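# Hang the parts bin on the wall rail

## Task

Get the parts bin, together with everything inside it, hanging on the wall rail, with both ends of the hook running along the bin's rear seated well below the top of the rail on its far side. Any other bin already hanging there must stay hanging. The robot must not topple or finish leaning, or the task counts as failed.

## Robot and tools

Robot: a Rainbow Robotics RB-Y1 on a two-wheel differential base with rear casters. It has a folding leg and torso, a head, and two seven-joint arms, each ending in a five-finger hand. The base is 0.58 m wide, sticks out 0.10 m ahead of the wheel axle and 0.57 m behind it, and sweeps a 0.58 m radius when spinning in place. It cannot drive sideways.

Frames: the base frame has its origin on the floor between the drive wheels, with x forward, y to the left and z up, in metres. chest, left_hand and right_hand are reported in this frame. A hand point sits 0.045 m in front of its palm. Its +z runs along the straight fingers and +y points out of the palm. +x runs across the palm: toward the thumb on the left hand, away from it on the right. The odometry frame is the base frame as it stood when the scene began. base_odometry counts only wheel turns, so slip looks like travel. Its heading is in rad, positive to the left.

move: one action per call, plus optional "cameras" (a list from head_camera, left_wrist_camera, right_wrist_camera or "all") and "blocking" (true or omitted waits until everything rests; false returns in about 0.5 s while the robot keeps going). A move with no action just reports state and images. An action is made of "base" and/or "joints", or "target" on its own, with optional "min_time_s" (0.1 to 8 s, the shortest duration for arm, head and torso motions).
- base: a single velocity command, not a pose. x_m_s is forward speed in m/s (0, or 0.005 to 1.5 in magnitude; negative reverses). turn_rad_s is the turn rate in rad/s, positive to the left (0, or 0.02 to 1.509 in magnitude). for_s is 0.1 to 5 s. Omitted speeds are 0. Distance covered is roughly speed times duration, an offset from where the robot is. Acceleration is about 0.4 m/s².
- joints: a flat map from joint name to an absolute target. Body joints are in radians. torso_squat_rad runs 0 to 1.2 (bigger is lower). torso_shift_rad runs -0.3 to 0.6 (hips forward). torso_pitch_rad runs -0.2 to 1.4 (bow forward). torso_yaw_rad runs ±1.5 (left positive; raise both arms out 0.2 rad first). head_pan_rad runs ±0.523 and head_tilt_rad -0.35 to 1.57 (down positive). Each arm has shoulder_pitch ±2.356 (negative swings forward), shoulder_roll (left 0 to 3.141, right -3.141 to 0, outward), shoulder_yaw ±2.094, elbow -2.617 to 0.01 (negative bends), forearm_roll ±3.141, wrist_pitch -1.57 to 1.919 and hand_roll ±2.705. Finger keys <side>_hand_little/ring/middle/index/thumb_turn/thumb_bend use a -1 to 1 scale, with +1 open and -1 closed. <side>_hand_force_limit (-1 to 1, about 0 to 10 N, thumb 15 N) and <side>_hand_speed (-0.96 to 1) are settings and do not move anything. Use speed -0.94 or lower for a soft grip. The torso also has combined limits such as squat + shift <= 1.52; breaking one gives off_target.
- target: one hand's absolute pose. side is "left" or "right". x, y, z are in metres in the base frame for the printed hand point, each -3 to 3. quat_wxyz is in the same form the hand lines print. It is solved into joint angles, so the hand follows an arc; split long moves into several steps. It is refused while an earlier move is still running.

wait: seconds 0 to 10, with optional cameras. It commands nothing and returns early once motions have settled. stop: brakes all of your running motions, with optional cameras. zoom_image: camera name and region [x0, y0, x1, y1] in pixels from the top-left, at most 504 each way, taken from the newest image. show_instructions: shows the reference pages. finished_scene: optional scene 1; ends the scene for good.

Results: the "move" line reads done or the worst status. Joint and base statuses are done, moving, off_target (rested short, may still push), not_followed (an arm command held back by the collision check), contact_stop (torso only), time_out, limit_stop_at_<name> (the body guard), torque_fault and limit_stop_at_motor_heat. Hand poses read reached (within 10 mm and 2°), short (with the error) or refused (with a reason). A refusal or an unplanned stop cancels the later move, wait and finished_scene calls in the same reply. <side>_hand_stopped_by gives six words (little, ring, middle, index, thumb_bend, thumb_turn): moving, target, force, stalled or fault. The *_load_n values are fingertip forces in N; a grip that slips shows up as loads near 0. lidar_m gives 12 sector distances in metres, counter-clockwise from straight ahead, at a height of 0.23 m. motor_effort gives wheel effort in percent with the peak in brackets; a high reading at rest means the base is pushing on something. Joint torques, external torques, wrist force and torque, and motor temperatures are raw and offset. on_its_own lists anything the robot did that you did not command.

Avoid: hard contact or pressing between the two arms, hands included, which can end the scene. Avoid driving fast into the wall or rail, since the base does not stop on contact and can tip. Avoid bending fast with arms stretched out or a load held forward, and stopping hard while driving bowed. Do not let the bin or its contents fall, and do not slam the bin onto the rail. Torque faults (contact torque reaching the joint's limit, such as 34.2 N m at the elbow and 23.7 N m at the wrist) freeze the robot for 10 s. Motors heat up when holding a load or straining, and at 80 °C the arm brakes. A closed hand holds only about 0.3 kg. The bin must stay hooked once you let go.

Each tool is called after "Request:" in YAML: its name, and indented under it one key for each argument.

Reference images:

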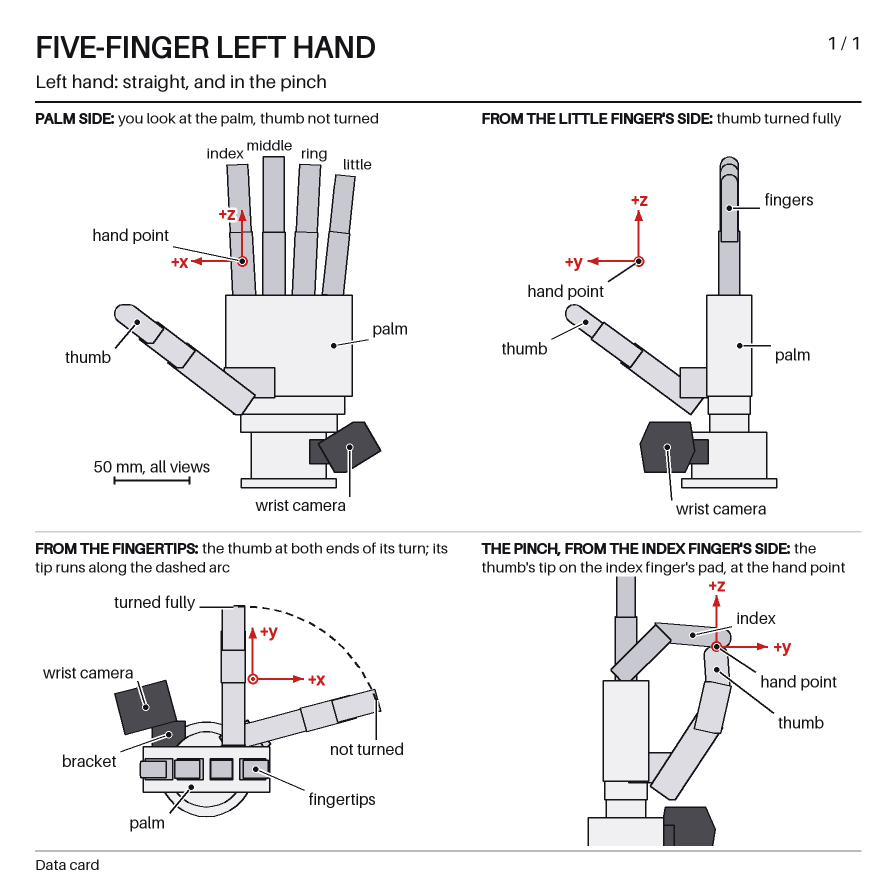

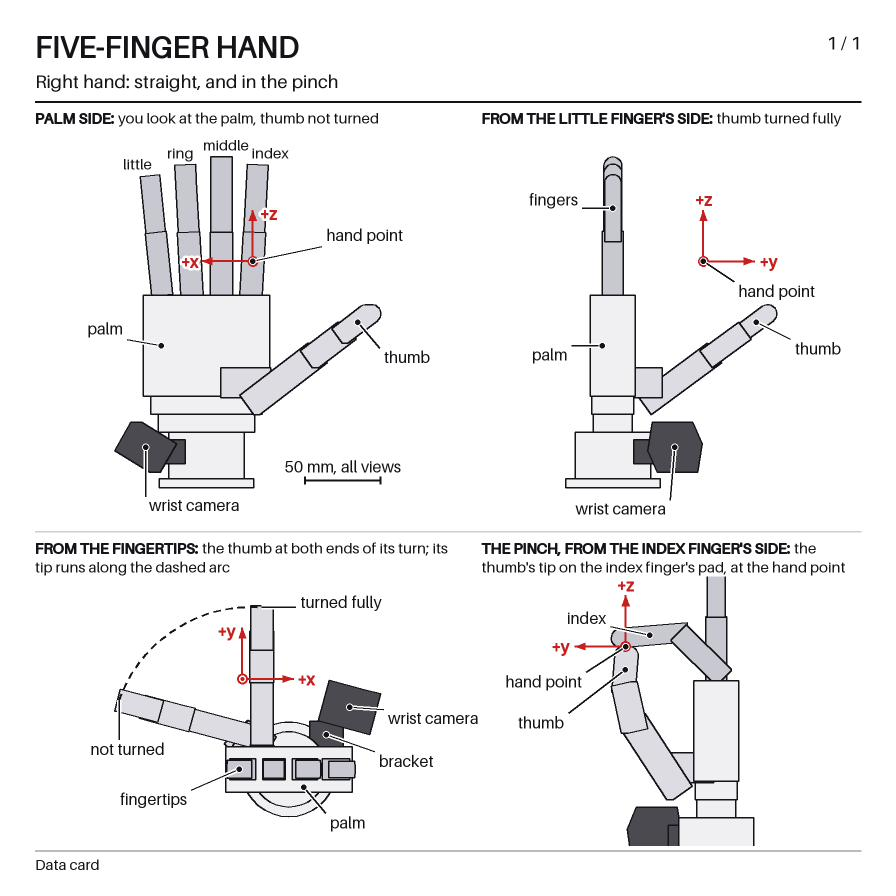

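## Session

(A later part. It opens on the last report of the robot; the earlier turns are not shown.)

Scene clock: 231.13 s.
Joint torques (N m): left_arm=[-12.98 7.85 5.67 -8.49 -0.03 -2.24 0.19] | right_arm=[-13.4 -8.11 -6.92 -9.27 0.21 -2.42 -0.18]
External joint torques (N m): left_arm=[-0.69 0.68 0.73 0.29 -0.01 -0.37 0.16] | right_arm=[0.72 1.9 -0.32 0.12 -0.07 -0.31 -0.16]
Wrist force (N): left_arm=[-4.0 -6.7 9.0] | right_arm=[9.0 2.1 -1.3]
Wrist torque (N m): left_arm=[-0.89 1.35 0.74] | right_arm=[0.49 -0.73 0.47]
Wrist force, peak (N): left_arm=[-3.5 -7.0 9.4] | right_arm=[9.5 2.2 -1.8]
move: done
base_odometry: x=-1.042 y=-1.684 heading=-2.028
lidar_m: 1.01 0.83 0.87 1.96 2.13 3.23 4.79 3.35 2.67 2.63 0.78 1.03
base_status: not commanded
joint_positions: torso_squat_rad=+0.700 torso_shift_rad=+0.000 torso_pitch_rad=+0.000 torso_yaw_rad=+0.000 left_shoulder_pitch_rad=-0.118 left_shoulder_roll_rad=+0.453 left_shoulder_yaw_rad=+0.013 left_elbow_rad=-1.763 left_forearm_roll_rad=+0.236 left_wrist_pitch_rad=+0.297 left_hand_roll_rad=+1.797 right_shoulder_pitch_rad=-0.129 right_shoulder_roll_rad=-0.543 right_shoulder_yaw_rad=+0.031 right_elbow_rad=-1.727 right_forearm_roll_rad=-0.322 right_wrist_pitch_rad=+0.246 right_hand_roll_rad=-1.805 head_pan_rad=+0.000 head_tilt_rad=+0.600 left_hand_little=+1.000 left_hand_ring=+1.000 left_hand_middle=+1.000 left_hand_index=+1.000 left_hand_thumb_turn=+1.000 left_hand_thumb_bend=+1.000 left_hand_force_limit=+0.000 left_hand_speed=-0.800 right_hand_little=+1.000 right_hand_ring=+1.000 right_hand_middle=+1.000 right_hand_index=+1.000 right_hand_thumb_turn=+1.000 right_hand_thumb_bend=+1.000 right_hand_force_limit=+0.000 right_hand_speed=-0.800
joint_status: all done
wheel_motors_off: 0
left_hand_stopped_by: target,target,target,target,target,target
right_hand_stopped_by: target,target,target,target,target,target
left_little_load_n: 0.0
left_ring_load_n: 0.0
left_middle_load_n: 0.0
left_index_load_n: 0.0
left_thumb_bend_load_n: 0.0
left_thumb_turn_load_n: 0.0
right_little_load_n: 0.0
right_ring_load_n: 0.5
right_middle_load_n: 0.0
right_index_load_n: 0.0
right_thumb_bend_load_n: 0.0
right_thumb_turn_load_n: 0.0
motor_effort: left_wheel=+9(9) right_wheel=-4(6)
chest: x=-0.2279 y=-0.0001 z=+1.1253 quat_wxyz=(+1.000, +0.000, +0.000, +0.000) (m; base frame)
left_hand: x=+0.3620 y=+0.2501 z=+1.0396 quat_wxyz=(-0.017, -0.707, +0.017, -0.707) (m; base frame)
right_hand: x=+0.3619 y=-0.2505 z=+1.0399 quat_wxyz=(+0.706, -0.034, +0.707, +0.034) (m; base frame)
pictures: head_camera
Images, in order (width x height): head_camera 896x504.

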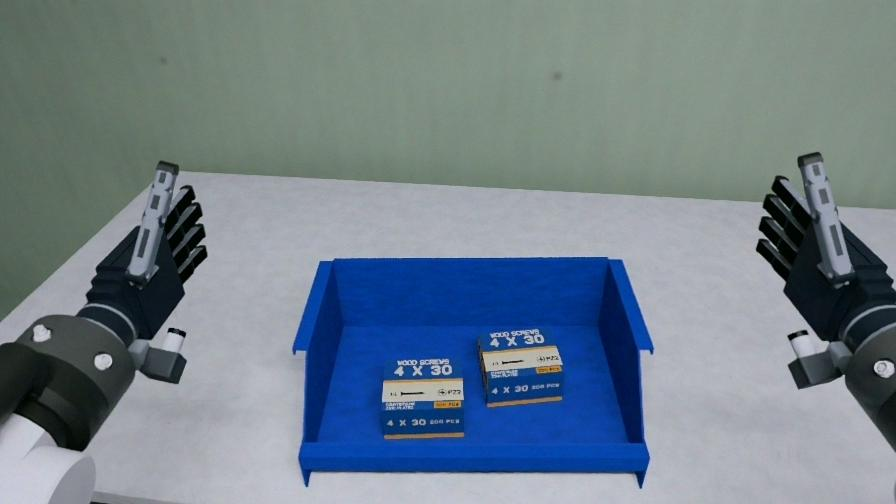

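Request:
move:
  target: {"side": "left", "x": 0.362, "y": 0.1485, "z": 1.0623, "quat_wxyz": [0.0177, 0.7069, -0.0177, 0.7069]}
  min_time_s: 1.2

Request:
move:
  target: {"side": "left", "x": 0.362, "y": 0.1485, "z": 1.0973, "quat_wxyz": [0.0177, 0.7069, -0.0177, 0.7069]}
  min_time_s: 0.7

Request:
move:
  target: {"side": "left", "x": 0.362, "y": 0.1485, "z": 1.1323, "quat_wxyz": [0.0177, 0.7069, -0.0177, 0.7069]}
  min_time_s: 0.7

Request:
move:
  target: {"side": "left", "x": 0.362, "y": 0.1485, "z": 1.1673, "quat_wxyz": [0.0177, 0.7069, -0.0177, 0.7069]}
  min_time_s: 0.7

Request:
move:
  target: {"side": "left", "x": 0.362, "y": 0.1485, "z": 1.2023, "quat_wxyz": [0.0177, 0.7069, -0.0177, 0.7069]}
  min_time_s: 0.7

Request:
move:
  target: {"side": "left", "x": 0.362, "y": 0.1485, "z": 1.2373, "quat_wxyz": [0.0177, 0.7069, -0.0177, 0.7069]}
  min_time_s: 0.7

Request:
move:
  target: {"side": "left", "x": 0.362, "y": 0.1485, "z": 1.2723, "quat_wxyz": [0.0177, 0.7069, -0.0177, 0.7069]}
  min_time_s: 0.7

Request:
move:
  target: {"side": "left", "x": 0.362, "y": 0.1485, "z": 1.3073, "quat_wxyz": [0.0177, 0.7069, -0.0177, 0.7069]}
  min_time_s: 0.7

Request:
move:
  target: {"side": "right", "x": 0.362, "y": -0.1385, "z": 1.0498, "quat_wxyz": [0.7062, -0.0353, 0.7062, 0.0353]}
  min_time_s: 1.2

Request:
move:
  target: {"side": "right", "x": 0.362, "y": -0.1385, "z": 1.0848, "quat_wxyz": [0.7062, -0.0353, 0.7062, 0.0353]}
  min_time_s: 0.7

Request:
move:
  target: {"side": "right", "x": 0.362, "y": -0.1385, "z": 1.1198, "quat_wxyz": [0.7062, -0.0353, 0.7062, 0.0353]}
  min_time_s: 0.7

Request:
move:
  target: {"side": "right", "x": 0.362, "y": -0.1385, "z": 1.1548, "quat_wxyz": [0.7062, -0.0353, 0.7062, 0.0353]}
  min_time_s: 0.7

Request:
move:
  target: {"side": "right", "x": 0.362, "y": -0.1385, "z": 1.1898, "quat_wxyz": [0.7062, -0.0353, 0.7062, 0.0353]}
  min_time_s: 0.7

Request:
move:
  target: {"side": "right", "x": 0.362, "y": -0.1385, "z": 1.2248, "quat_wxyz": [0.7062, -0.0353, 0.7062, 0.0353]}
  min_time_s: 0.7

Request:
move:
  target: {"side": "right", "x": 0.362, "y": -0.1385, "z": 1.2598, "quat_wxyz": [0.7062, -0.0353, 0.7062, 0.0353]}
  min_time_s: 0.7

Request:
move:
  target: {"side": "right", "x": 0.362, "y": -0.1385, "z": 1.2948, "quat_wxyz": [0.7062, -0.0353, 0.7062, 0.0353]}
  min_time_s: 0.7

Scene clock: 234.00 s.
Joint torques (N m): left_arm=[-15.85 1.07 -0.04 -9.26 0 -1.97 -0.33] | right_arm=[-13.89 -8.65 -7.47 -9.33 0.24 -2.43 -0.27]
External joint torques (N m): left_arm=[-3.14 -0.73 -1.57 0.09 0.06 -0.08 -0.35] | right_arm=[0.24 1.35 -0.87 0.06 -0.04 -0.32 -0.25]
Wrist force (N): left_arm=[-3.7 -6.2 9.4] | right_arm=[8.7 2.1 -1.7]
Wrist torque (N m): left_arm=[-0.84 1.26 0.50] | right_arm=[0.52 -0.70 0.45]
Wrist force, peak (N): left_arm=[-3.9 -6.9 9.8] | right_arm=[9.3 2.2 -1.6]
move: done
base_odometry: x=-1.042 y=-1.684 heading=-2.028
lidar_m: 1.02 0.83 0.86 1.95 2.13 3.24 4.81 3.36 2.67 2.63 0.77 1.03
base_status: not commanded
joint_positions: torso_squat_rad=+0.700 torso_shift_rad=+0.000 torso_pitch_rad=+0.000 torso_yaw_rad=+0.000 left_shoulder_pitch_rad=-0.173 left_shoulder_roll_rad=+0.130 left_shoulder_yaw_rad=-0.029 left_elbow_rad=-1.896 left_forearm_roll_rad=-0.033 left_wrist_pitch_rad=+0.488 left_hand_roll_rad=+1.738 right_shoulder_pitch_rad=-0.129 right_shoulder_roll_rad=-0.543 right_shoulder_yaw_rad=+0.031 right_elbow_rad=-1.727 right_forearm_roll_rad=-0.322 right_wrist_pitch_rad=+0.246 right_hand_roll_rad=-1.805 head_pan_rad=+0.000 head_tilt_rad=+0.600 left_hand_little=+1.000 left_hand_ring=+1.000 left_hand_middle=+1.000 left_hand_index=+1.000 left_hand_thumb_turn=+1.000 left_hand_thumb_bend=+1.000 left_hand_force_limit=+0.000 left_hand_speed=-0.800 right_hand_little=+1.000 right_hand_ring=+1.000 right_hand_middle=+1.000 right_hand_index=+1.000 right_hand_thumb_turn=+1.000 right_hand_thumb_bend=+1.000 right_hand_force_limit=+0.000 right_hand_speed=-0.800
joint_status: all done
wheel_motors_off: 0
left_hand_stopped_by: target,target,target,target,target,target
right_hand_stopped_by: target,target,target,target,target,target
left_little_load_n: 0.0
left_ring_load_n: 0.0
left_middle_load_n: 0.0
left_index_load_n: 0.0
left_thumb_bend_load_n: 0.0
left_thumb_turn_load_n: 0.0
right_little_load_n: 0.0
right_ring_load_n: 0.0
right_middle_load_n: 0.0
right_index_load_n: 0.0
right_thumb_bend_load_n: 0.0
right_thumb_turn_load_n: 0.0
motor_effort: left_wheel=+9(9) right_wheel=-5(6)
chest: x=-0.2279 y=-0.0001 z=+1.1253 quat_wxyz=(+1.000, +0.000, +0.000, +0.000) (m; base frame)
left_hand: x=+0.3619 y=+0.1487 z=+1.0619 quat_wxyz=(-0.018, -0.707, +0.018, -0.706) (m; base frame)
left_hand_status: reached (checked arc, planned for 1.2 s): 0 mm and 0.1 deg off.
right_hand: x=+0.3619 y=-0.2505 z=+1.0399 quat_wxyz=(+0.706, -0.034, +0.707, +0.034) (m; base frame)
pictures: none

Scene clock: 235.03 s.
Joint torques (N m): left_arm=[-16.15 2.65 2.51 -8.92 0 -2.06 0.38] | right_arm=[-13.84 -8.99 -7.47 -9.16 0.08 -2.42 -0.28]
External joint torques (N m): left_arm=[-3.03 0.5 0.81 0 0.1 -0.17 0.36] | right_arm=[0.28 1.02 -0.87 0.23 -0.2 -0.3 -0.26]
Wrist force (N): left_arm=[-3.4 -6.3 9.2] | right_arm=[9.2 2.3 -1.6]
Wrist torque (N m): left_arm=[-0.84 1.25 0.72] | right_arm=[0.54 -0.76 0.51]
Wrist force, peak (N): left_arm=[-3.8 -7.0 9.7] | right_arm=[9.2 2.5 -1.7]
move: done
base_odometry: x=-1.042 y=-1.684 heading=-2.028
lidar_m: 1.01 0.83 0.86 1.95 2.13 3.25 4.80 3.36 2.68 2.64 0.77 1.03
base_status: not commanded
joint_positions: torso_squat_rad=+0.700 torso_shift_rad=+0.000 torso_pitch_rad=+0.000 torso_yaw_rad=+0.000 left_shoulder_pitch_rad=-0.227 left_shoulder_roll_rad=+0.147 left_shoulder_yaw_rad=-0.015 left_elbow_rad=-1.972 left_forearm_roll_rad=-0.018 left_wrist_pitch_rad=+0.617 left_hand_roll_rad=+1.741 right_shoulder_pitch_rad=-0.129 right_shoulder_roll_rad=-0.543 right_shoulder_yaw_rad=+0.031 right_elbow_rad=-1.727 right_forearm_roll_rad=-0.322 right_wrist_pitch_rad=+0.246 right_hand_roll_rad=-1.805 head_pan_rad=+0.000 head_tilt_rad=+0.600 left_hand_little=+1.000 left_hand_ring=+1.000 left_hand_middle=+1.000 left_hand_index=+1.000 left_hand_thumb_turn=+1.000 left_hand_thumb_bend=+1.000 left_hand_force_limit=+0.000 left_hand_speed=-0.800 right_hand_little=+1.000 right_hand_ring=+1.000 right_hand_middle=+1.000 right_hand_index=+1.000 right_hand_thumb_turn=+1.000 right_hand_thumb_bend=+1.000 right_hand_force_limit=+0.000 right_hand_speed=-0.800
joint_status: all done
wheel_motors_off: 0
left_hand_stopped_by: target,target,target,target,target,target
right_hand_stopped_by: target,target,target,target,target,target
left_little_load_n: 0.0
left_ring_load_n: 0.0
left_middle_load_n: 0.0
left_index_load_n: 0.0
left_thumb_bend_load_n: -0.5
left_thumb_turn_load_n: 0.0
right_little_load_n: 0.5
right_ring_load_n: 0.5
right_middle_load_n: 0.0
right_index_load_n: 0.0
right_thumb_bend_load_n: 0.0
right_thumb_turn_load_n: 0.0
motor_effort: left_wheel=+9(9) right_wheel=-3(5)
chest: x=-0.2279 y=-0.0001 z=+1.1253 quat_wxyz=(+1.000, +0.000, +0.000, +0.000) (m; base frame)
left_hand: x=+0.3619 y=+0.1484 z=+1.0969 quat_wxyz=(-0.018, -0.707, +0.018, -0.707) (m; base frame)
left_hand_status: reached (checked arc, planned for 0.7 s): 0 mm and 0.0 deg off.
right_hand: x=+0.3619 y=-0.2505 z=+1.0399 quat_wxyz=(+0.706, -0.034, +0.707, +0.034) (m; base frame)
pictures: none

Scene clock: 236.07 s.
Joint torques (N m): left_arm=[-16.88 3.46 2.64 -8.49 -0.02 -1.97 0.33] | right_arm=[-13.84 -8.1 -7.59 -9.16 0.42 -2.5 -0.14]
External joint torques (N m): left_arm=[-3.25 0.85 0.78 -0.11 0.13 -0.08 0.31] | right_arm=[0.28 1.9 -0.99 0.23 0.14 -0.38 -0.12]
Wrist force (N): left_arm=[-4.2 -6.0 9.0] | right_arm=[9.0 2.1 -1.6]
Wrist torque (N m): left_arm=[-0.80 1.39 0.66] | right_arm=[0.51 -0.72 0.47]
Wrist force, peak (N): left_arm=[-4.3 -6.4 9.9] | right_arm=[9.2 2.4 -1.7]
move: done
base_odometry: x=-1.042 y=-1.684 heading=-2.028
lidar_m: 1.00 0.83 0.86 1.95 2.12 3.24 4.80 3.37 2.65 2.63 0.79 1.03
base_status: not commanded
joint_positions: torso_squat_rad=+0.700 torso_shift_rad=+0.000 torso_pitch_rad=+0.000 torso_yaw_rad=+0.000 left_shoulder_pitch_rad=-0.296 left_shoulder_roll_rad=+0.167 left_shoulder_yaw_rad=+0.004 left_elbow_rad=-2.033 left_forearm_roll_rad=+0.001 left_wrist_pitch_rad=+0.745 left_hand_roll_rad=+1.744 right_shoulder_pitch_rad=-0.129 right_shoulder_roll_rad=-0.543 right_shoulder_yaw_rad=+0.031 right_elbow_rad=-1.727 right_forearm_roll_rad=-0.322 right_wrist_pitch_rad=+0.246 right_hand_roll_rad=-1.805 head_pan_rad=+0.000 head_tilt_rad=+0.600 left_hand_little=+1.000 left_hand_ring=+1.000 left_hand_middle=+1.000 left_hand_index=+1.000 left_hand_thumb_turn=+1.000 left_hand_thumb_bend=+1.000 left_hand_force_limit=+0.000 left_hand_speed=-0.800 right_hand_little=+1.000 right_hand_ring=+1.000 right_hand_middle=+1.000 right_hand_index=+1.000 right_hand_thumb_turn=+1.000 right_hand_thumb_bend=+1.000 right_hand_force_limit=+0.000 right_hand_speed=-0.800
joint_status: all done
wheel_motors_off: 0
left_hand_stopped_by: target,target,target,target,target,target
right_hand_stopped_by: target,target,target,target,target,target
left_little_load_n: 0.0
left_ring_load_n: 0.0
left_middle_load_n: 0.0
left_index_load_n: 0.0
left_thumb_bend_load_n: 0.0
left_thumb_turn_load_n: 0.0
right_little_load_n: 0.0
right_ring_load_n: 0.0
right_middle_load_n: 0.0
right_index_load_n: 0.0
right_thumb_bend_load_n: 0.0
right_thumb_turn_load_n: 0.0
motor_effort: left_wheel=+9(9) right_wheel=-4(6)
chest: x=-0.2279 y=-0.0001 z=+1.1253 quat_wxyz=(+1.000, +0.000, +0.000, +0.000) (m; base frame)
left_hand: x=+0.3619 y=+0.1484 z=+1.1319 quat_wxyz=(-0.018, -0.707, +0.018, -0.707) (m; base frame)
left_hand_status: reached (checked arc, planned for 0.7 s): 0 mm and 0.0 deg off.
right_hand: x=+0.3619 y=-0.2505 z=+1.0399 quat_wxyz=(+0.706, -0.034, +0.707, +0.034) (m; base frame)
pictures: none

Scene clock: 237.10 s.
Joint torques (N m): left_arm=[-17.87 4.21 2.81 -7.72 -0.01 -1.99 0.4] | right_arm=[-13.91 -7.86 -7.51 -9.36 0.17 -2.29 -0.17]
External joint torques (N m): left_arm=[-3.65 1.08 0.78 0.02 0.18 -0.1 0.38] | right_arm=[0.21 2.15 -0.91 0.03 -0.11 -0.17 -0.15]
Wrist force (N): left_arm=[-3.7 -6.1 9.7] | right_arm=[8.9 2.3 -1.6]
Wrist torque (N m): left_arm=[-0.83 1.29 0.74] | right_arm=[0.56 -0.72 0.48]
Wrist force, peak (N): left_arm=[-3.7 -6.4 10.0] | right_arm=[9.1 2.1 -1.5]
move: done
base_odometry: x=-1.042 y=-1.684 heading=-2.028
lidar_m: 1.01 0.83 0.87 1.95 2.12 3.25 4.81 3.37 2.66 2.63 0.78 1.03
base_status: not commanded
joint_positions: torso_squat_rad=+0.700 torso_shift_rad=+0.000 torso_pitch_rad=+0.000 torso_yaw_rad=+0.000 left_shoulder_pitch_rad=-0.378 left_shoulder_roll_rad=+0.189 left_shoulder_yaw_rad=+0.027 left_elbow_rad=-2.077 left_forearm_roll_rad=+0.021 left_wrist_pitch_rad=+0.870 left_hand_roll_rad=+1.747 right_shoulder_pitch_rad=-0.129 right_shoulder_roll_rad=-0.543 right_shoulder_yaw_rad=+0.031 right_elbow_rad=-1.727 right_forearm_roll_rad=-0.322 right_wrist_pitch_rad=+0.246 right_hand_roll_rad=-1.805 head_pan_rad=+0.000 head_tilt_rad=+0.600 left_hand_little=+1.000 left_hand_ring=+1.000 left_hand_middle=+1.000 left_hand_index=+1.000 left_hand_thumb_turn=+1.000 left_hand_thumb_bend=+1.000 left_hand_force_limit=+0.000 left_hand_speed=-0.800 right_hand_little=+1.000 right_hand_ring=+1.000 right_hand_middle=+1.000 right_hand_index=+1.000 right_hand_thumb_turn=+1.000 right_hand_thumb_bend=+1.000 right_hand_force_limit=+0.000 right_hand_speed=-0.800
joint_status: all done
wheel_motors_off: 0
left_hand_stopped_by: target,target,target,target,target,target
right_hand_stopped_by: target,target,target,target,target,target
left_little_load_n: 0.0
left_ring_load_n: 0.0
left_middle_load_n: 0.0
left_index_load_n: 0.0
left_thumb_bend_load_n: 0.0
left_thumb_turn_load_n: 0.0
right_little_load_n: 0.0
right_ring_load_n: 0.0
right_middle_load_n: 0.0
right_index_load_n: 0.0
right_thumb_bend_load_n: 0.0
right_thumb_turn_load_n: 0.0
motor_effort: left_wheel=+9(10) right_wheel=-4(5)
chest: x=-0.2279 y=-0.0001 z=+1.1253 quat_wxyz=(+1.000, +0.000, +0.000, +0.000) (m; base frame)
left_hand: x=+0.3619 y=+0.1484 z=+1.1669 quat_wxyz=(-0.018, -0.707, +0.018, -0.707) (m; base frame)
left_hand_status: reached (checked arc, planned for 0.7 s): 0 mm and 0.0 deg off.
right_hand: x=+0.3619 y=-0.2505 z=+1.0399 quat_wxyz=(+0.706, -0.034, +0.707, +0.034) (m; base frame)
pictures: none

Scene clock: 238.13 s.
Joint torques (N m): left_arm=[-18.19 4.53 3.1 -7.09 -0.09 -1.98 0.45] | right_arm=[-13.89 -8.6 -7.27 -9.33 0.11 -2.19 -0.18]
External joint torques (N m): left_arm=[-3.33 0.82 0.95 -0.06 0.14 -0.1 0.43] | right_arm=[0.23 1.4 -0.67 0.06 -0.17 -0.08 -0.16]
Wrist force (N): left_arm=[-3.8 -6.5 9.3] | right_arm=[8.9 2.0 -1.5]
Wrist torque (N m): left_arm=[-0.87 1.29 0.70] | right_arm=[0.51 -0.71 0.46]
Wrist force, peak (N): left_arm=[-4.2 -7.0 9.9] | right_arm=[9.3 2.1 -1.6]
move: done
base_odometry: x=-1.042 y=-1.684 heading=-2.028
lidar_m: 1.01 0.83 0.87 1.95 2.12 3.23 4.80 3.36 2.68 2.64 0.76 1.03
base_status: not commanded
joint_positions: torso_squat_rad=+0.700 torso_shift_rad=+0.000 torso_pitch_rad=+0.000 torso_yaw_rad=+0.000 left_shoulder_pitch_rad=-0.472 left_shoulder_roll_rad=+0.213 left_shoulder_yaw_rad=+0.053 left_elbow_rad=-2.103 left_forearm_roll_rad=+0.042 left_wrist_pitch_rad=+0.990 left_hand_roll_rad=+1.752 right_shoulder_pitch_rad=-0.129 right_shoulder_roll_rad=-0.543 right_shoulder_yaw_rad=+0.031 right_elbow_rad=-1.727 right_forearm_roll_rad=-0.322 right_wrist_pitch_rad=+0.246 right_hand_roll_rad=-1.805 head_pan_rad=+0.000 head_tilt_rad=+0.600 left_hand_little=+1.000 left_hand_ring=+1.000 left_hand_middle=+1.000 left_hand_index=+1.000 left_hand_thumb_turn=+1.000 left_hand_thumb_bend=+1.000 left_hand_force_limit=+0.000 left_hand_speed=-0.800 right_hand_little=+1.000 right_hand_ring=+1.000 right_hand_middle=+1.000 right_hand_index=+1.000 right_hand_thumb_turn=+1.000 right_hand_thumb_bend=+1.000 right_hand_force_limit=+0.000 right_hand_speed=-0.800
joint_status: all done
wheel_motors_off: 0
left_hand_stopped_by: target,target,target,target,target,target
right_hand_stopped_by: target,target,target,target,target,target
left_little_load_n: 0.0
left_ring_load_n: 0.0
left_middle_load_n: 0.0
left_index_load_n: 0.0
left_thumb_bend_load_n: 0.0
left_thumb_turn_load_n: 0.0
right_little_load_n: 0.0
right_ring_load_n: 0.0
right_middle_load_n: 0.0
right_index_load_n: 0.0
right_thumb_bend_load_n: 0.0
right_thumb_turn_load_n: 0.0
motor_effort: left_wheel=+9(9) right_wheel=-4(6)
chest: x=-0.2279 y=-0.0001 z=+1.1253 quat_wxyz=(+1.000, +0.000, +0.000, +0.000) (m; base frame)
left_hand: x=+0.3620 y=+0.1484 z=+1.2019 quat_wxyz=(-0.018, -0.707, +0.018, -0.707) (m; base frame)
left_hand_status: reached (checked arc, planned for 0.7 s): 0 mm and 0.0 deg off.
right_hand: x=+0.3619 y=-0.2505 z=+1.0399 quat_wxyz=(+0.706, -0.034, +0.707, +0.034) (m; base frame)
pictures: none

Scene clock: 239.17 s.
Joint torques (N m): left_arm=[-18.85 5.46 2.99 -6.42 -0.14 -2.16 0.29] | right_arm=[-13.54 -8.51 -7.01 -9.45 0.17 -2.36 -0.15]
External joint torques (N m): left_arm=[-3.32 1.15 0.73 -0.13 0.13 -0.27 0.27] | right_arm=[0.58 1.49 -0.41 -0.05 -0.11 -0.25 -0.13]
Wrist force (N): left_arm=[-3.9 -6.3 9.3] | right_arm=[9.0 2.2 -1.6]
Wrist torque (N m): left_arm=[-0.91 1.32 0.72] | right_arm=[0.55 -0.75 0.49]
Wrist force, peak (N): left_arm=[-3.9 -7.0 9.9] | right_arm=[9.3 2.3 -1.9]
move: done
base_odometry: x=-1.042 y=-1.684 heading=-2.028
lidar_m: 1.01 0.84 0.86 1.95 2.14 3.22 4.80 3.37 2.67 2.64 0.78 1.03
base_status: not commanded
joint_positions: torso_squat_rad=+0.700 torso_shift_rad=+0.000 torso_pitch_rad=+0.000 torso_yaw_rad=+0.000 left_shoulder_pitch_rad=-0.575 left_shoulder_roll_rad=+0.240 left_shoulder_yaw_rad=+0.080 left_elbow_rad=-2.111 left_forearm_roll_rad=+0.064 left_wrist_pitch_rad=+1.102 left_hand_roll_rad=+1.756 right_shoulder_pitch_rad=-0.129 right_shoulder_roll_rad=-0.543 right_shoulder_yaw_rad=+0.031 right_elbow_rad=-1.727 right_forearm_roll_rad=-0.322 right_wrist_pitch_rad=+0.246 right_hand_roll_rad=-1.805 head_pan_rad=+0.000 head_tilt_rad=+0.600 left_hand_little=+1.000 left_hand_ring=+1.000 left_hand_middle=+1.000 left_hand_index=+1.000 left_hand_thumb_turn=+1.000 left_hand_thumb_bend=+1.000 left_hand_force_limit=+0.000 left_hand_speed=-0.800 right_hand_little=+1.000 right_hand_ring=+1.000 right_hand_middle=+1.000 right_hand_index=+1.000 right_hand_thumb_turn=+1.000 right_hand_thumb_bend=+1.000 right_hand_force_limit=+0.000 right_hand_speed=-0.800
joint_status: all done
wheel_motors_off: 0
left_hand_stopped_by: target,target,target,target,target,target
right_hand_stopped_by: target,target,target,target,target,target
left_little_load_n: 0.0
left_ring_load_n: 0.0
left_middle_load_n: 0.0
left_index_load_n: 0.0
left_thumb_bend_load_n: 0.0
left_thumb_turn_load_n: 0.0
right_little_load_n: 0.0
right_ring_load_n: 0.0
right_middle_load_n: 0.0
right_index_load_n: 0.0
right_thumb_bend_load_n: 0.0
right_thumb_turn_load_n: 0.0
motor_effort: left_wheel=+9(9) right_wheel=-4(5)
chest: x=-0.2279 y=-0.0001 z=+1.1253 quat_wxyz=(+1.000, +0.000, +0.000, +0.000) (m; base frame)
left_hand: x=+0.3620 y=+0.1484 z=+1.2369 quat_wxyz=(-0.018, -0.707, +0.018, -0.707) (m; base frame)
left_hand_status: reached (checked arc, planned for 0.7 s): 0 mm and 0.0 deg off.
right_hand: x=+0.3619 y=-0.2505 z=+1.0399 quat_wxyz=(+0.706, -0.034, +0.707, +0.034) (m; base frame)
pictures: none

Scene clock: 240.20 s.
Joint torques (N m): left_arm=[-19.63 6.25 2.95 -4.94 -0.1 -1.99 0.25] | right_arm=[-13.55 -8.23 -6.81 -9.44 0.21 -2.44 -0.28]
External joint torques (N m): left_arm=[-3.44 1.34 0.61 0.62 0.2 -0.11 0.23] | right_arm=[0.57 1.77 -0.21 -0.05 -0.07 -0.33 -0.26]
Wrist force (N): left_arm=[-3.8 -6.5 9.7] | right_arm=[8.9 2.2 -1.6]
Wrist torque (N m): left_arm=[-0.89 1.33 0.70] | right_arm=[0.55 -0.71 0.47]
Wrist force, peak (N): left_arm=[-4.1 -6.9 9.6] | right_arm=[9.2 2.4 -1.6]
move: done
base_odometry: x=-1.042 y=-1.684 heading=-2.028
lidar_m: 1.01 0.84 0.87 1.96 2.14 3.23 4.80 3.36 2.67 2.63 0.77 1.03
base_status: not commanded
joint_positions: torso_squat_rad=+0.700 torso_shift_rad=+0.000 torso_pitch_rad=+0.000 torso_yaw_rad=+0.000 left_shoulder_pitch_rad=-0.685 left_shoulder_roll_rad=+0.270 left_shoulder_yaw_rad=+0.107 left_elbow_rad=-2.102 left_forearm_roll_rad=+0.087 left_wrist_pitch_rad=+1.204 left_hand_roll_rad=+1.761 right_shoulder_pitch_rad=-0.129 right_shoulder_roll_rad=-0.543 right_shoulder_yaw_rad=+0.031 right_elbow_rad=-1.727 right_forearm_roll_rad=-0.322 right_wrist_pitch_rad=+0.246 right_hand_roll_rad=-1.805 head_pan_rad=+0.000 head_tilt_rad=+0.600 left_hand_little=+1.000 left_hand_ring=+1.000 left_hand_middle=+1.000 left_hand_index=+1.000 left_hand_thumb_turn=+1.000 left_hand_thumb_bend=+1.000 left_hand_force_limit=+0.000 left_hand_speed=-0.800 right_hand_little=+1.000 right_hand_ring=+1.000 right_hand_middle=+1.000 right_hand_index=+1.000 right_hand_thumb_turn=+1.000 right_hand_thumb_bend=+1.000 right_hand_force_limit=+0.000 right_hand_speed=-0.800
joint_status: all done
wheel_motors_off: 0
left_hand_stopped_by: target,target,target,target,target,target
right_hand_stopped_by: target,target,target,target,target,target
left_little_load_n: 0.0
left_ring_load_n: 0.0
left_middle_load_n: 0.0
left_index_load_n: 0.5
left_thumb_bend_load_n: 0.0
left_thumb_turn_load_n: 0.0
right_little_load_n: 0.0
right_ring_load_n: 0.0
right_middle_load_n: 0.0
right_index_load_n: 0.0
right_thumb_bend_load_n: 0.0
right_thumb_turn_load_n: 0.0
motor_effort: left_wheel=+9(9) right_wheel=-5(6)
chest: x=-0.2279 y=-0.0001 z=+1.1253 quat_wxyz=(+1.000, +0.000, +0.000, +0.000) (m; base frame)
left_hand: x=+0.3619 y=+0.1484 z=+1.2719 quat_wxyz=(-0.018, -0.707, +0.018, -0.707) (m; base frame)
left_hand_status: reached (checked arc, planned for 0.7 s): 0 mm and 0.0 deg off.
right_hand: x=+0.3619 y=-0.2505 z=+1.0399 quat_wxyz=(+0.706, -0.034, +0.707, +0.034) (m; base frame)
pictures: none

Scene clock: 241.23 s.
Joint torques (N m): left_arm=[-20.75 6.65 2.81 -4.27 -0.23 -1.98 0.29] | right_arm=[-13.52 -8.67 -7.64 -9.4 0.15 -2.44 -0.1]
External joint torques (N m): left_arm=[-3.95 1.18 0.43 0.61 0.09 -0.1 0.27] | right_arm=[0.6 1.33 -1.04 -0.01 -0.13 -0.33 -0.08]
Wrist force (N): left_arm=[-3.3 -5.9 8.9] | right_arm=[8.8 2.1 -1.4]
Wrist torque (N m): left_arm=[-0.78 1.24 0.74] | right_arm=[0.52 -0.71 0.47]
Wrist force, peak (N): left_arm=[-3.7 -6.5 9.5] | right_arm=[9.0 2.4 -1.7]
move: done
base_odometry: x=-1.042 y=-1.684 heading=-2.028
lidar_m: 1.01 0.83 0.87 1.95 2.11 3.22 4.80 3.34 2.67 2.63 0.79 1.03
base_status: not commanded
joint_positions: torso_squat_rad=+0.700 torso_shift_rad=+0.000 torso_pitch_rad=+0.000 torso_yaw_rad=+0.000 left_shoulder_pitch_rad=-0.799 left_shoulder_roll_rad=+0.301 left_shoulder_yaw_rad=+0.131 left_elbow_rad=-2.075 left_forearm_roll_rad=+0.110 left_wrist_pitch_rad=+1.294 left_hand_roll_rad=+1.764 right_shoulder_pitch_rad=-0.129 right_shoulder_roll_rad=-0.543 right_shoulder_yaw_rad=+0.031 right_elbow_rad=-1.727 right_forearm_roll_rad=-0.322 right_wrist_pitch_rad=+0.246 right_hand_roll_rad=-1.805 head_pan_rad=+0.000 head_tilt_rad=+0.600 left_hand_little=+1.000 left_hand_ring=+1.000 left_hand_middle=+1.000 left_hand_index=+1.000 left_hand_thumb_turn=+1.000 left_hand_thumb_bend=+1.000 left_hand_force_limit=+0.000 left_hand_speed=-0.800 right_hand_little=+1.000 right_hand_ring=+1.000 right_hand_middle=+1.000 right_hand_index=+1.000 right_hand_thumb_turn=+1.000 right_hand_thumb_bend=+1.000 right_hand_force_limit=+0.000 right_hand_speed=-0.800
joint_status: all done
wheel_motors_off: 0
left_hand_stopped_by: target,target,target,target,target,target
right_hand_stopped_by: target,target,target,target,target,target
left_little_load_n: 0.0
left_ring_load_n: 0.0
left_middle_load_n: 0.0
left_index_load_n: 0.0
left_thumb_bend_load_n: -0.5
left_thumb_turn_load_n: 0.0
right_little_load_n: 0.0
right_ring_load_n: 0.0
right_middle_load_n: 0.0
right_index_load_n: 0.0
right_thumb_bend_load_n: 0.0
right_thumb_turn_load_n: 0.0
motor_effort: left_wheel=+9(9) right_wheel=-3(6)
chest: x=-0.2279 y=-0.0001 z=+1.1253 quat_wxyz=(+1.000, +0.000, +0.000, +0.000) (m; base frame)
left_hand: x=+0.3619 y=+0.1484 z=+1.3069 quat_wxyz=(-0.018, -0.707, +0.018, -0.707) (m; base frame)
left_hand_status: reached (checked arc, planned for 0.7 s): 0 mm and 0.0 deg off.
right_hand: x=+0.3619 y=-0.2505 z=+1.0399 quat_wxyz=(+0.706, -0.034, +0.707, +0.034) (m; base frame)
pictures: none

Scene clock: 242.77 s.
Joint torques (N m): left_arm=[-20.57 6.34 2.83 -4.32 -0.25 -1.88 0.4] | right_arm=[-14.71 -0.82 -1.51 -10.99 0.18 -1.95 -0.07]
External joint torques (N m): left_arm=[-3.77 0.88 0.45 0.57 0.07 0.01 0.38] | right_arm=[-0.11 2.13 0.79 -0.46 -0.12 0.2 -0.04]
Wrist force (N): left_arm=[-3.3 -6.1 9.2] | right_arm=[9.0 1.9 -1.9]
Wrist torque (N m): left_arm=[-0.85 1.22 0.75] | right_arm=[0.51 -0.70 0.58]
Wrist force, peak (N): left_arm=[-3.8 -6.3 9.7] | right_arm=[9.5 2.5 -1.8]
move: done
base_odometry: x=-1.042 y=-1.684 heading=-2.028
lidar_m: 1.01 0.84 0.85 1.97 2.12 3.24 4.81 3.36 2.68 2.64 0.78 1.03
base_status: not commanded
joint_positions: torso_squat_rad=+0.700 torso_shift_rad=+0.000 torso_pitch_rad=+0.000 torso_yaw_rad=+0.000 left_shoulder_pitch_rad=-0.799 left_shoulder_roll_rad=+0.301 left_shoulder_yaw_rad=+0.131 left_elbow_rad=-2.075 left_forearm_roll_rad=+0.110 left_wrist_pitch_rad=+1.294 left_hand_roll_rad=+1.764 right_shoulder_pitch_rad=-0.173 right_shoulder_roll_rad=-0.175 right_shoulder_yaw_rad=+0.059 right_elbow_rad=-1.847 right_forearm_roll_rad=-0.029 right_wrist_pitch_rad=+0.429 right_hand_roll_rad=-1.731 head_pan_rad=+0.000 head_tilt_rad=+0.600 left_hand_little=+1.000 left_hand_ring=+1.000 left_hand_middle=+1.000 left_hand_index=+1.000 left_hand_thumb_turn=+1.000 left_hand_thumb_bend=+1.000 left_hand_force_limit=+0.000 left_hand_speed=-0.800 right_hand_little=+1.000 right_hand_ring=+1.000 right_hand_middle=+1.000 right_hand_index=+1.000 right_hand_thumb_turn=+1.000 right_hand_thumb_bend=+1.000 right_hand_force_limit=+0.000 right_hand_speed=-0.800
joint_status: all done
wheel_motors_off: 0
left_hand_stopped_by: target,target,target,target,target,target
right_hand_stopped_by: target,target,target,target,target,target
left_little_load_n: 0.0
left_ring_load_n: 0.0
left_middle_load_n: 0.0
left_index_load_n: 0.0
left_thumb_bend_load_n: 0.0
left_thumb_turn_load_n: 0.0
right_little_load_n: 0.0
right_ring_load_n: 0.0
right_middle_load_n: 0.0
right_index_load_n: 0.0
right_thumb_bend_load_n: 0.0
right_thumb_turn_load_n: 0.0
motor_effort: left_wheel=+9(9) right_wheel=-3(6)
chest: x=-0.2279 y=-0.0001 z=+1.1253 quat_wxyz=(+1.000, +0.000, +0.000, +0.000) (m; base frame)
left_hand: x=+0.3619 y=+0.1484 z=+1.3069 quat_wxyz=(-0.018, -0.707, +0.018, -0.707) (m; base frame)
right_hand: x=+0.3618 y=-0.1385 z=+1.0499 quat_wxyz=(+0.706, -0.036, +0.706, +0.036) (m; base frame)
right_hand_status: reached (checked arc, planned for 1.2 s): 0 mm and 0.1 deg off.
pictures: none

Scene clock: 243.80 s.
Joint torques (N m): left_arm=[-20.35 6.52 2.93 -4.25 -0.26 -2.11 0.3] | right_arm=[-15.11 -2.71 -3.57 -10.29 0.1 -2.07 -0.32]
External joint torques (N m): left_arm=[-3.55 1.06 0.55 0.64 0.06 -0.22 0.28] | right_arm=[-0.06 0.58 -1.13 -0.17 -0.24 0.07 -0.3]
Wrist force (N): left_arm=[-3.8 -6.5 8.8] | right_arm=[8.8 2.0 -1.7]
Wrist torque (N m): left_arm=[-0.87 1.29 0.69] | right_arm=[0.50 -0.69 0.46]
Wrist force, peak (N): left_arm=[-3.9 -6.6 9.7] | right_arm=[9.5 2.3 -1.7]
move: done
base_odometry: x=-1.042 y=-1.684 heading=-2.028
lidar_m: 1.01 0.83 0.86 1.96 2.13 3.23 4.81 3.36 2.67 2.63 0.78 1.03
base_status: not commanded
joint_positions: torso_squat_rad=+0.700 torso_shift_rad=+0.000 torso_pitch_rad=+0.000 torso_yaw_rad=+0.000 left_shoulder_pitch_rad=-0.799 left_shoulder_roll_rad=+0.301 left_shoulder_yaw_rad=+0.131 left_elbow_rad=-2.075 left_forearm_roll_rad=+0.110 left_wrist_pitch_rad=+1.294 left_hand_roll_rad=+1.764 right_shoulder_pitch_rad=-0.220 right_shoulder_roll_rad=-0.189 right_shoulder_yaw_rad=+0.043 right_elbow_rad=-1.929 right_forearm_roll_rad=-0.040 right_wrist_pitch_rad=+0.555 right_hand_roll_rad=-1.738 head_pan_rad=+0.000 head_tilt_rad=+0.600 left_hand_little=+1.000 left_hand_ring=+1.000 left_hand_middle=+1.000 left_hand_index=+1.000 left_hand_thumb_turn=+1.000 left_hand_thumb_bend=+1.000 left_hand_force_limit=+0.000 left_hand_speed=-0.800 right_hand_little=+1.000 right_hand_ring=+1.000 right_hand_middle=+1.000 right_hand_index=+1.000 right_hand_thumb_turn=+1.000 right_hand_thumb_bend=+1.000 right_hand_force_limit=+0.000 right_hand_speed=-0.800
joint_status: all done
wheel_motors_off: 0
left_hand_stopped_by: target,target,target,target,target,target
right_hand_stopped_by: target,target,target,target,target,target
left_little_load_n: 0.0
left_ring_load_n: 0.0
left_middle_load_n: 0.0
left_index_load_n: 0.0
left_thumb_bend_load_n: 0.0
left_thumb_turn_load_n: 0.0
right_little_load_n: 0.0
right_ring_load_n: 0.0
right_middle_load_n: 0.0
right_index_load_n: 0.0
right_thumb_bend_load_n: 0.0
right_thumb_turn_load_n: 0.0
motor_effort: left_wheel=+9(9) right_wheel=-5(5)
chest: x=-0.2279 y=-0.0001 z=+1.1253 quat_wxyz=(+1.000, +0.000, +0.000, +0.000) (m; base frame)
left_hand: x=+0.3619 y=+0.1484 z=+1.3069 quat_wxyz=(-0.018, -0.707, +0.018, -0.707) (m; base frame)
right_hand: x=+0.3619 y=-0.1383 z=+1.0849 quat_wxyz=(+0.706, -0.035, +0.706, +0.035) (m; base frame)
right_hand_status: reached (checked arc, planned for 0.7 s): 0 mm and 0.0 deg off.
pictures: none

Scene clock: 244.83 s.
Joint torques (N m): left_arm=[-20.67 6.47 3.26 -4.53 -0.22 -1.98 0.31] | right_arm=[-16.25 -3.65 -4.12 -9.95 0.18 -2.04 -0.36]
External joint torques (N m): left_arm=[-3.86 1 0.88 0.35 0.11 -0.09 0.29] | right_arm=[-0.62 0.13 -1.5 -0.38 -0.19 0.1 -0.34]
Wrist force (N): left_arm=[-3.9 -6.4 9.0] | right_arm=[8.9 2.4 -1.6]
Wrist torque (N m): left_arm=[-0.86 1.31 0.67] | right_arm=[0.56 -0.72 0.47]
Wrist force, peak (N): left_arm=[-3.7 -6.8 9.5] | right_arm=[9.3 2.4 -1.7]
move: done
base_odometry: x=-1.042 y=-1.684 heading=-2.028
lidar_m: 1.01 0.82 0.86 1.96 2.11 3.24 4.81 3.37 2.66 2.63 0.77 1.03
base_status: not commanded
joint_positions: torso_squat_rad=+0.700 torso_shift_rad=+0.000 torso_pitch_rad=+0.000 torso_yaw_rad=+0.000 left_shoulder_pitch_rad=-0.799 left_shoulder_roll_rad=+0.301 left_shoulder_yaw_rad=+0.131 left_elbow_rad=-2.075 left_forearm_roll_rad=+0.110 left_wrist_pitch_rad=+1.294 left_hand_roll_rad=+1.764 right_shoulder_pitch_rad=-0.282 right_shoulder_roll_rad=-0.208 right_shoulder_yaw_rad=+0.024 right_elbow_rad=-1.995 right_forearm_roll_rad=-0.057 right_wrist_pitch_rad=+0.682 right_hand_roll_rad=-1.746 head_pan_rad=+0.000 head_tilt_rad=+0.600 left_hand_little=+1.000 left_hand_ring=+1.000 left_hand_middle=+1.000 left_hand_index=+1.000 left_hand_thumb_turn=+1.000 left_hand_thumb_bend=+1.000 left_hand_force_limit=+0.000 left_hand_speed=-0.800 right_hand_little=+1.000 right_hand_ring=+1.000 right_hand_middle=+1.000 right_hand_index=+1.000 right_hand_thumb_turn=+1.000 right_hand_thumb_bend=+1.000 right_hand_force_limit=+0.000 right_hand_speed=-0.800
joint_status: all done
wheel_motors_off: 0
left_hand_stopped_by: target,target,target,target,target,target
right_hand_stopped_by: target,target,target,target,target,target
left_little_load_n: 0.0
left_ring_load_n: 0.0
left_middle_load_n: 0.0
left_index_load_n: 0.0
left_thumb_bend_load_n: 0.0
left_thumb_turn_load_n: 0.0
right_little_load_n: 0.0
right_ring_load_n: 0.0
right_middle_load_n: 0.0
right_index_load_n: 0.0
right_thumb_bend_load_n: 0.0
right_thumb_turn_load_n: 0.0
motor_effort: left_wheel=+8(9) right_wheel=-5(6)
chest: x=-0.2279 y=-0.0001 z=+1.1253 quat_wxyz=(+1.000, +0.000, +0.000, +0.000) (m; base frame)
left_hand: x=+0.3619 y=+0.1484 z=+1.3069 quat_wxyz=(-0.018, -0.707, +0.018, -0.707) (m; base frame)
right_hand: x=+0.3619 y=-0.1383 z=+1.1199 quat_wxyz=(+0.706, -0.035, +0.706, +0.035) (m; base frame)
right_hand_status: reached (checked arc, planned for 0.7 s): 0 mm and 0.0 deg off.
pictures: none

Scene clock: 245.87 s.
Joint torques (N m): left_arm=[-20.81 6.34 3.29 -4.38 -0.33 -2.02 0.32] | right_arm=[-16.74 -4.47 -3.93 -9.45 0.05 -1.97 -0.19]
External joint torques (N m): left_arm=[-4.01 0.87 0.91 0.51 0 -0.14 0.3] | right_arm=[-0.43 -0.13 -1.16 -0.55 -0.36 0.16 -0.17]
Wrist force (N): left_arm=[-3.4 -6.2 8.7] | right_arm=[9.2 2.3 -1.6]
Wrist torque (N m): left_arm=[-0.80 1.24 0.73] | right_arm=[0.55 -0.75 0.50]
Wrist force, peak (N): left_arm=[-4.0 -6.5 9.7] | right_arm=[9.2 2.2 -1.9]
move: done
base_odometry: x=-1.042 y=-1.684 heading=-2.028
lidar_m: 1.00 0.83 0.87 1.95 2.13 3.23 4.81 3.38 2.66 2.63 0.79 1.03
base_status: not commanded
joint_positions: torso_squat_rad=+0.700 torso_shift_rad=+0.000 torso_pitch_rad=+0.000 torso_yaw_rad=+0.000 left_shoulder_pitch_rad=-0.799 left_shoulder_roll_rad=+0.301 left_shoulder_yaw_rad=+0.131 left_elbow_rad=-2.075 left_forearm_roll_rad=+0.110 left_wrist_pitch_rad=+1.294 left_hand_roll_rad=+1.764 right_shoulder_pitch_rad=-0.357 right_shoulder_roll_rad=-0.229 right_shoulder_yaw_rad=+0.001 right_elbow_rad=-2.045 right_forearm_roll_rad=-0.076 right_wrist_pitch_rad=+0.806 right_hand_roll_rad=-1.755 head_pan_rad=+0.000 head_tilt_rad=+0.600 left_hand_little=+1.000 left_hand_ring=+1.000 left_hand_middle=+1.000 left_hand_index=+1.000 left_hand_thumb_turn=+1.000 left_hand_thumb_bend=+1.000 left_hand_force_limit=+0.000 left_hand_speed=-0.800 right_hand_little=+1.000 right_hand_ring=+1.000 right_hand_middle=+1.000 right_hand_index=+1.000 right_hand_thumb_turn=+1.000 right_hand_thumb_bend=+1.000 right_hand_force_limit=+0.000 right_hand_speed=-0.800
joint_status: all done
wheel_motors_off: 0
left_hand_stopped_by: target,target,target,target,target,target
right_hand_stopped_by: target,target,target,target,target,target
left_little_load_n: 0.0
left_ring_load_n: 0.0
left_middle_load_n: 0.0
left_index_load_n: 0.0
left_thumb_bend_load_n: 0.0
left_thumb_turn_load_n: 0.0
right_little_load_n: 0.0
right_ring_load_n: 0.0
right_middle_load_n: 0.0
right_index_load_n: 0.0
right_thumb_bend_load_n: -0.5
right_thumb_turn_load_n: 0.0
motor_effort: left_wheel=+9(10) right_wheel=-4(6)
chest: x=-0.2279 y=-0.0001 z=+1.1253 quat_wxyz=(+1.000, +0.000, +0.000, +0.000) (m; base frame)
left_hand: x=+0.3619 y=+0.1484 z=+1.3069 quat_wxyz=(-0.018, -0.707, +0.018, -0.707) (m; base frame)
right_hand: x=+0.3619 y=-0.1383 z=+1.1548 quat_wxyz=(+0.706, -0.035, +0.706, +0.035) (m; base frame)
right_hand_status: reached (checked arc, planned for 0.7 s): 0 mm and 0.0 deg off.
pictures: none

Scene clock: 246.90 s.
Joint torques (N m): left_arm=[-20.55 6.66 3.31 -4.52 -0.33 -1.94 0.31] | right_arm=[-17.41 -4.86 -4.15 -8.9 0.16 -2.18 -0.3]
External joint torques (N m): left_arm=[-3.75 1.19 0.93 0.37 -0.01 -0.06 0.29] | right_arm=[-0.33 0.1 -1.25 -0.74 -0.27 -0.05 -0.28]
Wrist force (N): left_arm=[-4.0 -6.4 8.8] | right_arm=[9.0 2.3 -1.4]
Wrist torque (N m): left_arm=[-0.82 1.34 0.71] | right_arm=[0.53 -0.73 0.49]
Wrist force, peak (N): left_arm=[-3.5 -6.7 9.5] | right_arm=[9.5 2.0 -1.9]
move: done
base_odometry: x=-1.042 y=-1.684 heading=-2.028
lidar_m: 1.01 0.84 0.87 1.96 2.12 3.24 4.80 3.36 2.67 2.63 0.78 1.04
base_status: not commanded
joint_positions: torso_squat_rad=+0.700 torso_shift_rad=+0.000 torso_pitch_rad=+0.000 torso_yaw_rad=+0.000 left_shoulder_pitch_rad=-0.799 left_shoulder_roll_rad=+0.301 left_shoulder_yaw_rad=+0.131 left_elbow_rad=-2.075 left_forearm_roll_rad=+0.110 left_wrist_pitch_rad=+1.294 left_hand_roll_rad=+1.764 right_shoulder_pitch_rad=-0.444 right_shoulder_roll_rad=-0.253 right_shoulder_yaw_rad=-0.025 right_elbow_rad=-2.077 right_forearm_roll_rad=-0.098 right_wrist_pitch_rad=+0.925 right_hand_roll_rad=-1.764 head_pan_rad=+0.000 head_tilt_rad=+0.600 left_hand_little=+1.000 left_hand_ring=+1.000 left_hand_middle=+1.000 left_hand_index=+1.000 left_hand_thumb_turn=+1.000 left_hand_thumb_bend=+1.000 left_hand_force_limit=+0.000 left_hand_speed=-0.800 right_hand_little=+1.000 right_hand_ring=+1.000 right_hand_middle=+1.000 right_hand_index=+1.000 right_hand_thumb_turn=+1.000 right_hand_thumb_bend=+1.000 right_hand_force_limit=+0.000 right_hand_speed=-0.800
joint_status: all done
wheel_motors_off: 0
left_hand_stopped_by: target,target,target,target,target,target
right_hand_stopped_by: target,target,target,target,target,target
left_little_load_n: 0.0
left_ring_load_n: 0.0
left_middle_load_n: 0.0
left_index_load_n: 0.0
left_thumb_bend_load_n: 0.0
left_thumb_turn_load_n: 0.0
right_little_load_n: 0.0
right_ring_load_n: 0.0
right_middle_load_n: 0.0
right_index_load_n: 0.0
right_thumb_bend_load_n: 0.0
right_thumb_turn_load_n: 0.0
motor_effort: left_wheel=+9(9) right_wheel=-4(6)
chest: x=-0.2279 y=-0.0001 z=+1.1253 quat_wxyz=(+1.000, +0.000, +0.000, +0.000) (m; base frame)
left_hand: x=+0.3619 y=+0.1484 z=+1.3069 quat_wxyz=(-0.018, -0.707, +0.018, -0.707) (m; base frame)
right_hand: x=+0.3619 y=-0.1383 z=+1.1898 quat_wxyz=(+0.706, -0.035, +0.706, +0.035) (m; base frame)
right_hand_status: reached (checked arc, planned for 0.7 s): 0 mm and 0.0 deg off.
pictures: none

Scene clock: 247.93 s.
Joint torques (N m): left_arm=[-21.07 6.41 3.03 -4.6 -0.4 -2.07 0.32] | right_arm=[-18.01 -5.15 -3.96 -8.01 0.22 -1.96 -0.34]
External joint torques (N m): left_arm=[-4.26 0.94 0.65 0.29 -0.08 -0.19 0.3] | right_arm=[-0.13 0.45 -0.95 -0.65 -0.24 0.17 -0.32]
Wrist force (N): left_arm=[-3.4 -6.3 9.1] | right_arm=[9.0 2.1 -1.4]
Wrist torque (N m): left_arm=[-0.83 1.23 0.72] | right_arm=[0.49 -0.72 0.48]
Wrist force, peak (N): left_arm=[-3.3 -6.7 9.8] | right_arm=[9.7 2.2 -1.6]
move: done
base_odometry: x=-1.042 y=-1.684 heading=-2.028
lidar_m: 1.01 0.83 0.88 1.95 2.12 3.22 4.81 3.37 2.67 2.64 0.77 1.03
base_status: not commanded
joint_positions: torso_squat_rad=+0.700 torso_shift_rad=+0.000 torso_pitch_rad=+0.000 torso_yaw_rad=+0.000 left_shoulder_pitch_rad=-0.799 left_shoulder_roll_rad=+0.301 left_shoulder_yaw_rad=+0.131 left_elbow_rad=-2.075 left_forearm_roll_rad=+0.110 left_wrist_pitch_rad=+1.294 left_hand_roll_rad=+1.764 right_shoulder_pitch_rad=-0.542 right_shoulder_roll_rad=-0.279 right_shoulder_yaw_rad=-0.051 right_elbow_rad=-2.092 right_forearm_roll_rad=-0.121 right_wrist_pitch_rad=+1.038 right_hand_roll_rad=-1.773 head_pan_rad=+0.000 head_tilt_rad=+0.600 left_hand_little=+1.000 left_hand_ring=+1.000 left_hand_middle=+1.000 left_hand_index=+1.000 left_hand_thumb_turn=+1.000 left_hand_thumb_bend=+1.000 left_hand_force_limit=+0.000 left_hand_speed=-0.800 right_hand_little=+1.000 right_hand_ring=+1.000 right_hand_middle=+1.000 right_hand_index=+1.000 right_hand_thumb_turn=+1.000 right_hand_thumb_bend=+1.000 right_hand_force_limit=+0.000 right_hand_speed=-0.800
joint_status: all done
wheel_motors_off: 0
left_hand_stopped_by: target,target,target,target,target,target
right_hand_stopped_by: target,target,target,target,target,target
left_little_load_n: 0.0
left_ring_load_n: 0.0
left_middle_load_n: 0.5
left_index_load_n: 0.0
left_thumb_bend_load_n: 0.0
left_thumb_turn_load_n: 0.0
right_little_load_n: 0.0
right_ring_load_n: 0.0
right_middle_load_n: 0.0
right_index_load_n: 0.0
right_thumb_bend_load_n: 0.0
right_thumb_turn_load_n: -0.5
motor_effort: left_wheel=+9(10) right_wheel=-6(6)
chest: x=-0.2279 y=-0.0001 z=+1.1253 quat_wxyz=(+1.000, +0.000, +0.000, +0.000) (m; base frame)
left_hand: x=+0.3620 y=+0.1484 z=+1.3069 quat_wxyz=(-0.018, -0.707, +0.018, -0.707) (m; base frame)
right_hand: x=+0.3619 y=-0.1383 z=+1.2249 quat_wxyz=(+0.706, -0.035, +0.706, +0.035) (m; base frame)
right_hand_status: reached (checked arc, planned for 0.7 s): 0 mm and 0.0 deg off.
pictures: none

Scene clock: 248.97 s.
Joint torques (N m): left_arm=[-20.49 6.7 3.16 -4.41 -0.31 -2.05 0.39] | right_arm=[-19.18 -5.59 -4.18 -6.16 0.1 -2.04 -0.27]
External joint torques (N m): left_arm=[-3.69 1.23 0.78 0.48 0.02 -0.16 0.37] | right_arm=[-0.5 0.66 -1.1 0.4 -0.38 0.08 -0.25]
Wrist force (N): left_arm=[-4.0 -6.5 9.4] | right_arm=[9.0 2.5 -1.5]
Wrist torque (N m): left_arm=[-0.89 1.36 0.69] | right_arm=[0.57 -0.74 0.47]
Wrist force, peak (N): left_arm=[-3.6 -7.0 9.6] | right_arm=[9.3 2.4 -1.5]
move: done
base_odometry: x=-1.042 y=-1.684 heading=-2.028
lidar_m: 1.02 0.82 0.87 1.96 2.12 3.24 4.80 3.37 2.67 2.64 0.77 1.03
base_status: not commanded
joint_positions: torso_squat_rad=+0.700 torso_shift_rad=+0.000 torso_pitch_rad=+0.000 torso_yaw_rad=+0.000 left_shoulder_pitch_rad=-0.799 left_shoulder_roll_rad=+0.301 left_shoulder_yaw_rad=+0.131 left_elbow_rad=-2.075 left_forearm_roll_rad=+0.110 left_wrist_pitch_rad=+1.294 left_hand_roll_rad=+1.764 right_shoulder_pitch_rad=-0.647 right_shoulder_roll_rad=-0.308 right_shoulder_yaw_rad=-0.077 right_elbow_rad=-2.089 right_forearm_roll_rad=-0.147 right_wrist_pitch_rad=+1.141 right_hand_roll_rad=-1.782 head_pan_rad=+0.000 head_tilt_rad=+0.600 left_hand_little=+1.000 left_hand_ring=+1.000 left_hand_middle=+1.000 left_hand_index=+1.000 left_hand_thumb_turn=+1.000 left_hand_thumb_bend=+1.000 left_hand_force_limit=+0.000 left_hand_speed=-0.800 right_hand_little=+1.000 right_hand_ring=+1.000 right_hand_middle=+1.000 right_hand_index=+1.000 right_hand_thumb_turn=+1.000 right_hand_thumb_bend=+1.000 right_hand_force_limit=+0.000 right_hand_speed=-0.800
joint_status: all done
wheel_motors_off: 0
left_hand_stopped_by: target,target,target,target,target,target
right_hand_stopped_by: target,target,target,target,target,target
left_little_load_n: 0.0
left_ring_load_n: 0.0
left_middle_load_n: 0.0
left_index_load_n: 0.0
left_thumb_bend_load_n: 0.0
left_thumb_turn_load_n: 0.0
right_little_load_n: 0.0
right_ring_load_n: 0.0
right_middle_load_n: 0.0
right_index_load_n: 0.0
right_thumb_bend_load_n: 0.0
right_thumb_turn_load_n: 0.0
motor_effort: left_wheel=+9(10) right_wheel=-4(5)
chest: x=-0.2279 y=-0.0001 z=+1.1253 quat_wxyz=(+1.000, +0.000, +0.000, +0.000) (m; base frame)
left_hand: x=+0.3620 y=+0.1484 z=+1.3069 quat_wxyz=(-0.018, -0.707, +0.018, -0.707) (m; base frame)
right_hand: x=+0.3618 y=-0.1383 z=+1.2599 quat_wxyz=(+0.706, -0.035, +0.706, +0.035) (m; base frame)
right_hand_status: reached (checked arc, planned for 0.7 s): 0 mm and 0.0 deg off.
pictures: none

Scene clock: 250.00 s.
Joint torques (N m): left_arm=[-20.47 6.37 2.92 -4.45 -0.2 -2.11 0.23] | right_arm=[-19.32 -6.52 -4.31 -5.33 0.37 -2.12 -0.41]
External joint torques (N m): left_arm=[-3.67 0.91 0.54 0.44 0.13 -0.23 0.2] | right_arm=[0.12 0.33 -1.2 0.46 -0.13 0 -0.39]
Wrist force (N): left_arm=[-4.0 -5.8 8.8] | right_arm=[8.9 2.1 -1.7]
Wrist torque (N m): left_arm=[-0.76 1.34 0.64] | right_arm=[0.52 -0.70 0.47]
Wrist force, peak (N): left_arm=[-3.8 -6.8 9.3] | right_arm=[9.7 2.0 -1.8]
move: done
base_odometry: x=-1.042 y=-1.684 heading=-2.028
lidar_m: 1.01 0.83 0.87 1.95 2.12 3.23 4.81 3.36 2.68 2.62 0.77 1.04
base_status: not commanded
joint_positions: torso_squat_rad=+0.700 torso_shift_rad=+0.000 torso_pitch_rad=+0.000 torso_yaw_rad=+0.000 left_shoulder_pitch_rad=-0.799 left_shoulder_roll_rad=+0.301 left_shoulder_yaw_rad=+0.131 left_elbow_rad=-2.075 left_forearm_roll_rad=+0.110 left_wrist_pitch_rad=+1.294 left_hand_roll_rad=+1.764 right_shoulder_pitch_rad=-0.757 right_shoulder_roll_rad=-0.339 right_shoulder_yaw_rad=-0.101 right_elbow_rad=-2.068 right_forearm_roll_rad=-0.172 right_wrist_pitch_rad=+1.233 right_hand_roll_rad=-1.788 head_pan_rad=+0.000 head_tilt_rad=+0.600 left_hand_little=+1.000 left_hand_ring=+1.000 left_hand_middle=+1.000 left_hand_index=+1.000 left_hand_thumb_turn=+1.000 left_hand_thumb_bend=+1.000 left_hand_force_limit=+0.000 left_hand_speed=-0.800 right_hand_little=+1.000 right_hand_ring=+1.000 right_hand_middle=+1.000 right_hand_index=+1.000 right_hand_thumb_turn=+1.000 right_hand_thumb_bend=+1.000 right_hand_force_limit=+0.000 right_hand_speed=-0.800
joint_status: all done
wheel_motors_off: 0
left_hand_stopped_by: target,target,target,target,target,target
right_hand_stopped_by: target,target,target,target,target,target
left_little_load_n: 0.0
left_ring_load_n: -0.5
left_middle_load_n: 0.0
left_index_load_n: 0.0
left_thumb_bend_load_n: 0.0
left_thumb_turn_load_n: 0.0
right_little_load_n: -0.5
right_ring_load_n: 0.0
right_middle_load_n: 0.0
right_index_load_n: 0.0
right_thumb_bend_load_n: 0.0
right_thumb_turn_load_n: 0.0
motor_effort: left_wheel=+9(9) right_wheel=-3(5)
chest: x=-0.2279 y=-0.0001 z=+1.1253 quat_wxyz=(+1.000, +0.000, +0.000, +0.000) (m; base frame)
left_hand: x=+0.3620 y=+0.1484 z=+1.3069 quat_wxyz=(-0.018, -0.707, +0.018, -0.707) (m; base frame)
right_hand: x=+0.3618 y=-0.1383 z=+1.2949 quat_wxyz=(+0.706, -0.035, +0.706, +0.035) (m; base frame)
right_hand_status: reached (checked arc, planned for 0.7 s): 0 mm and 0.0 deg off.
pictures: none


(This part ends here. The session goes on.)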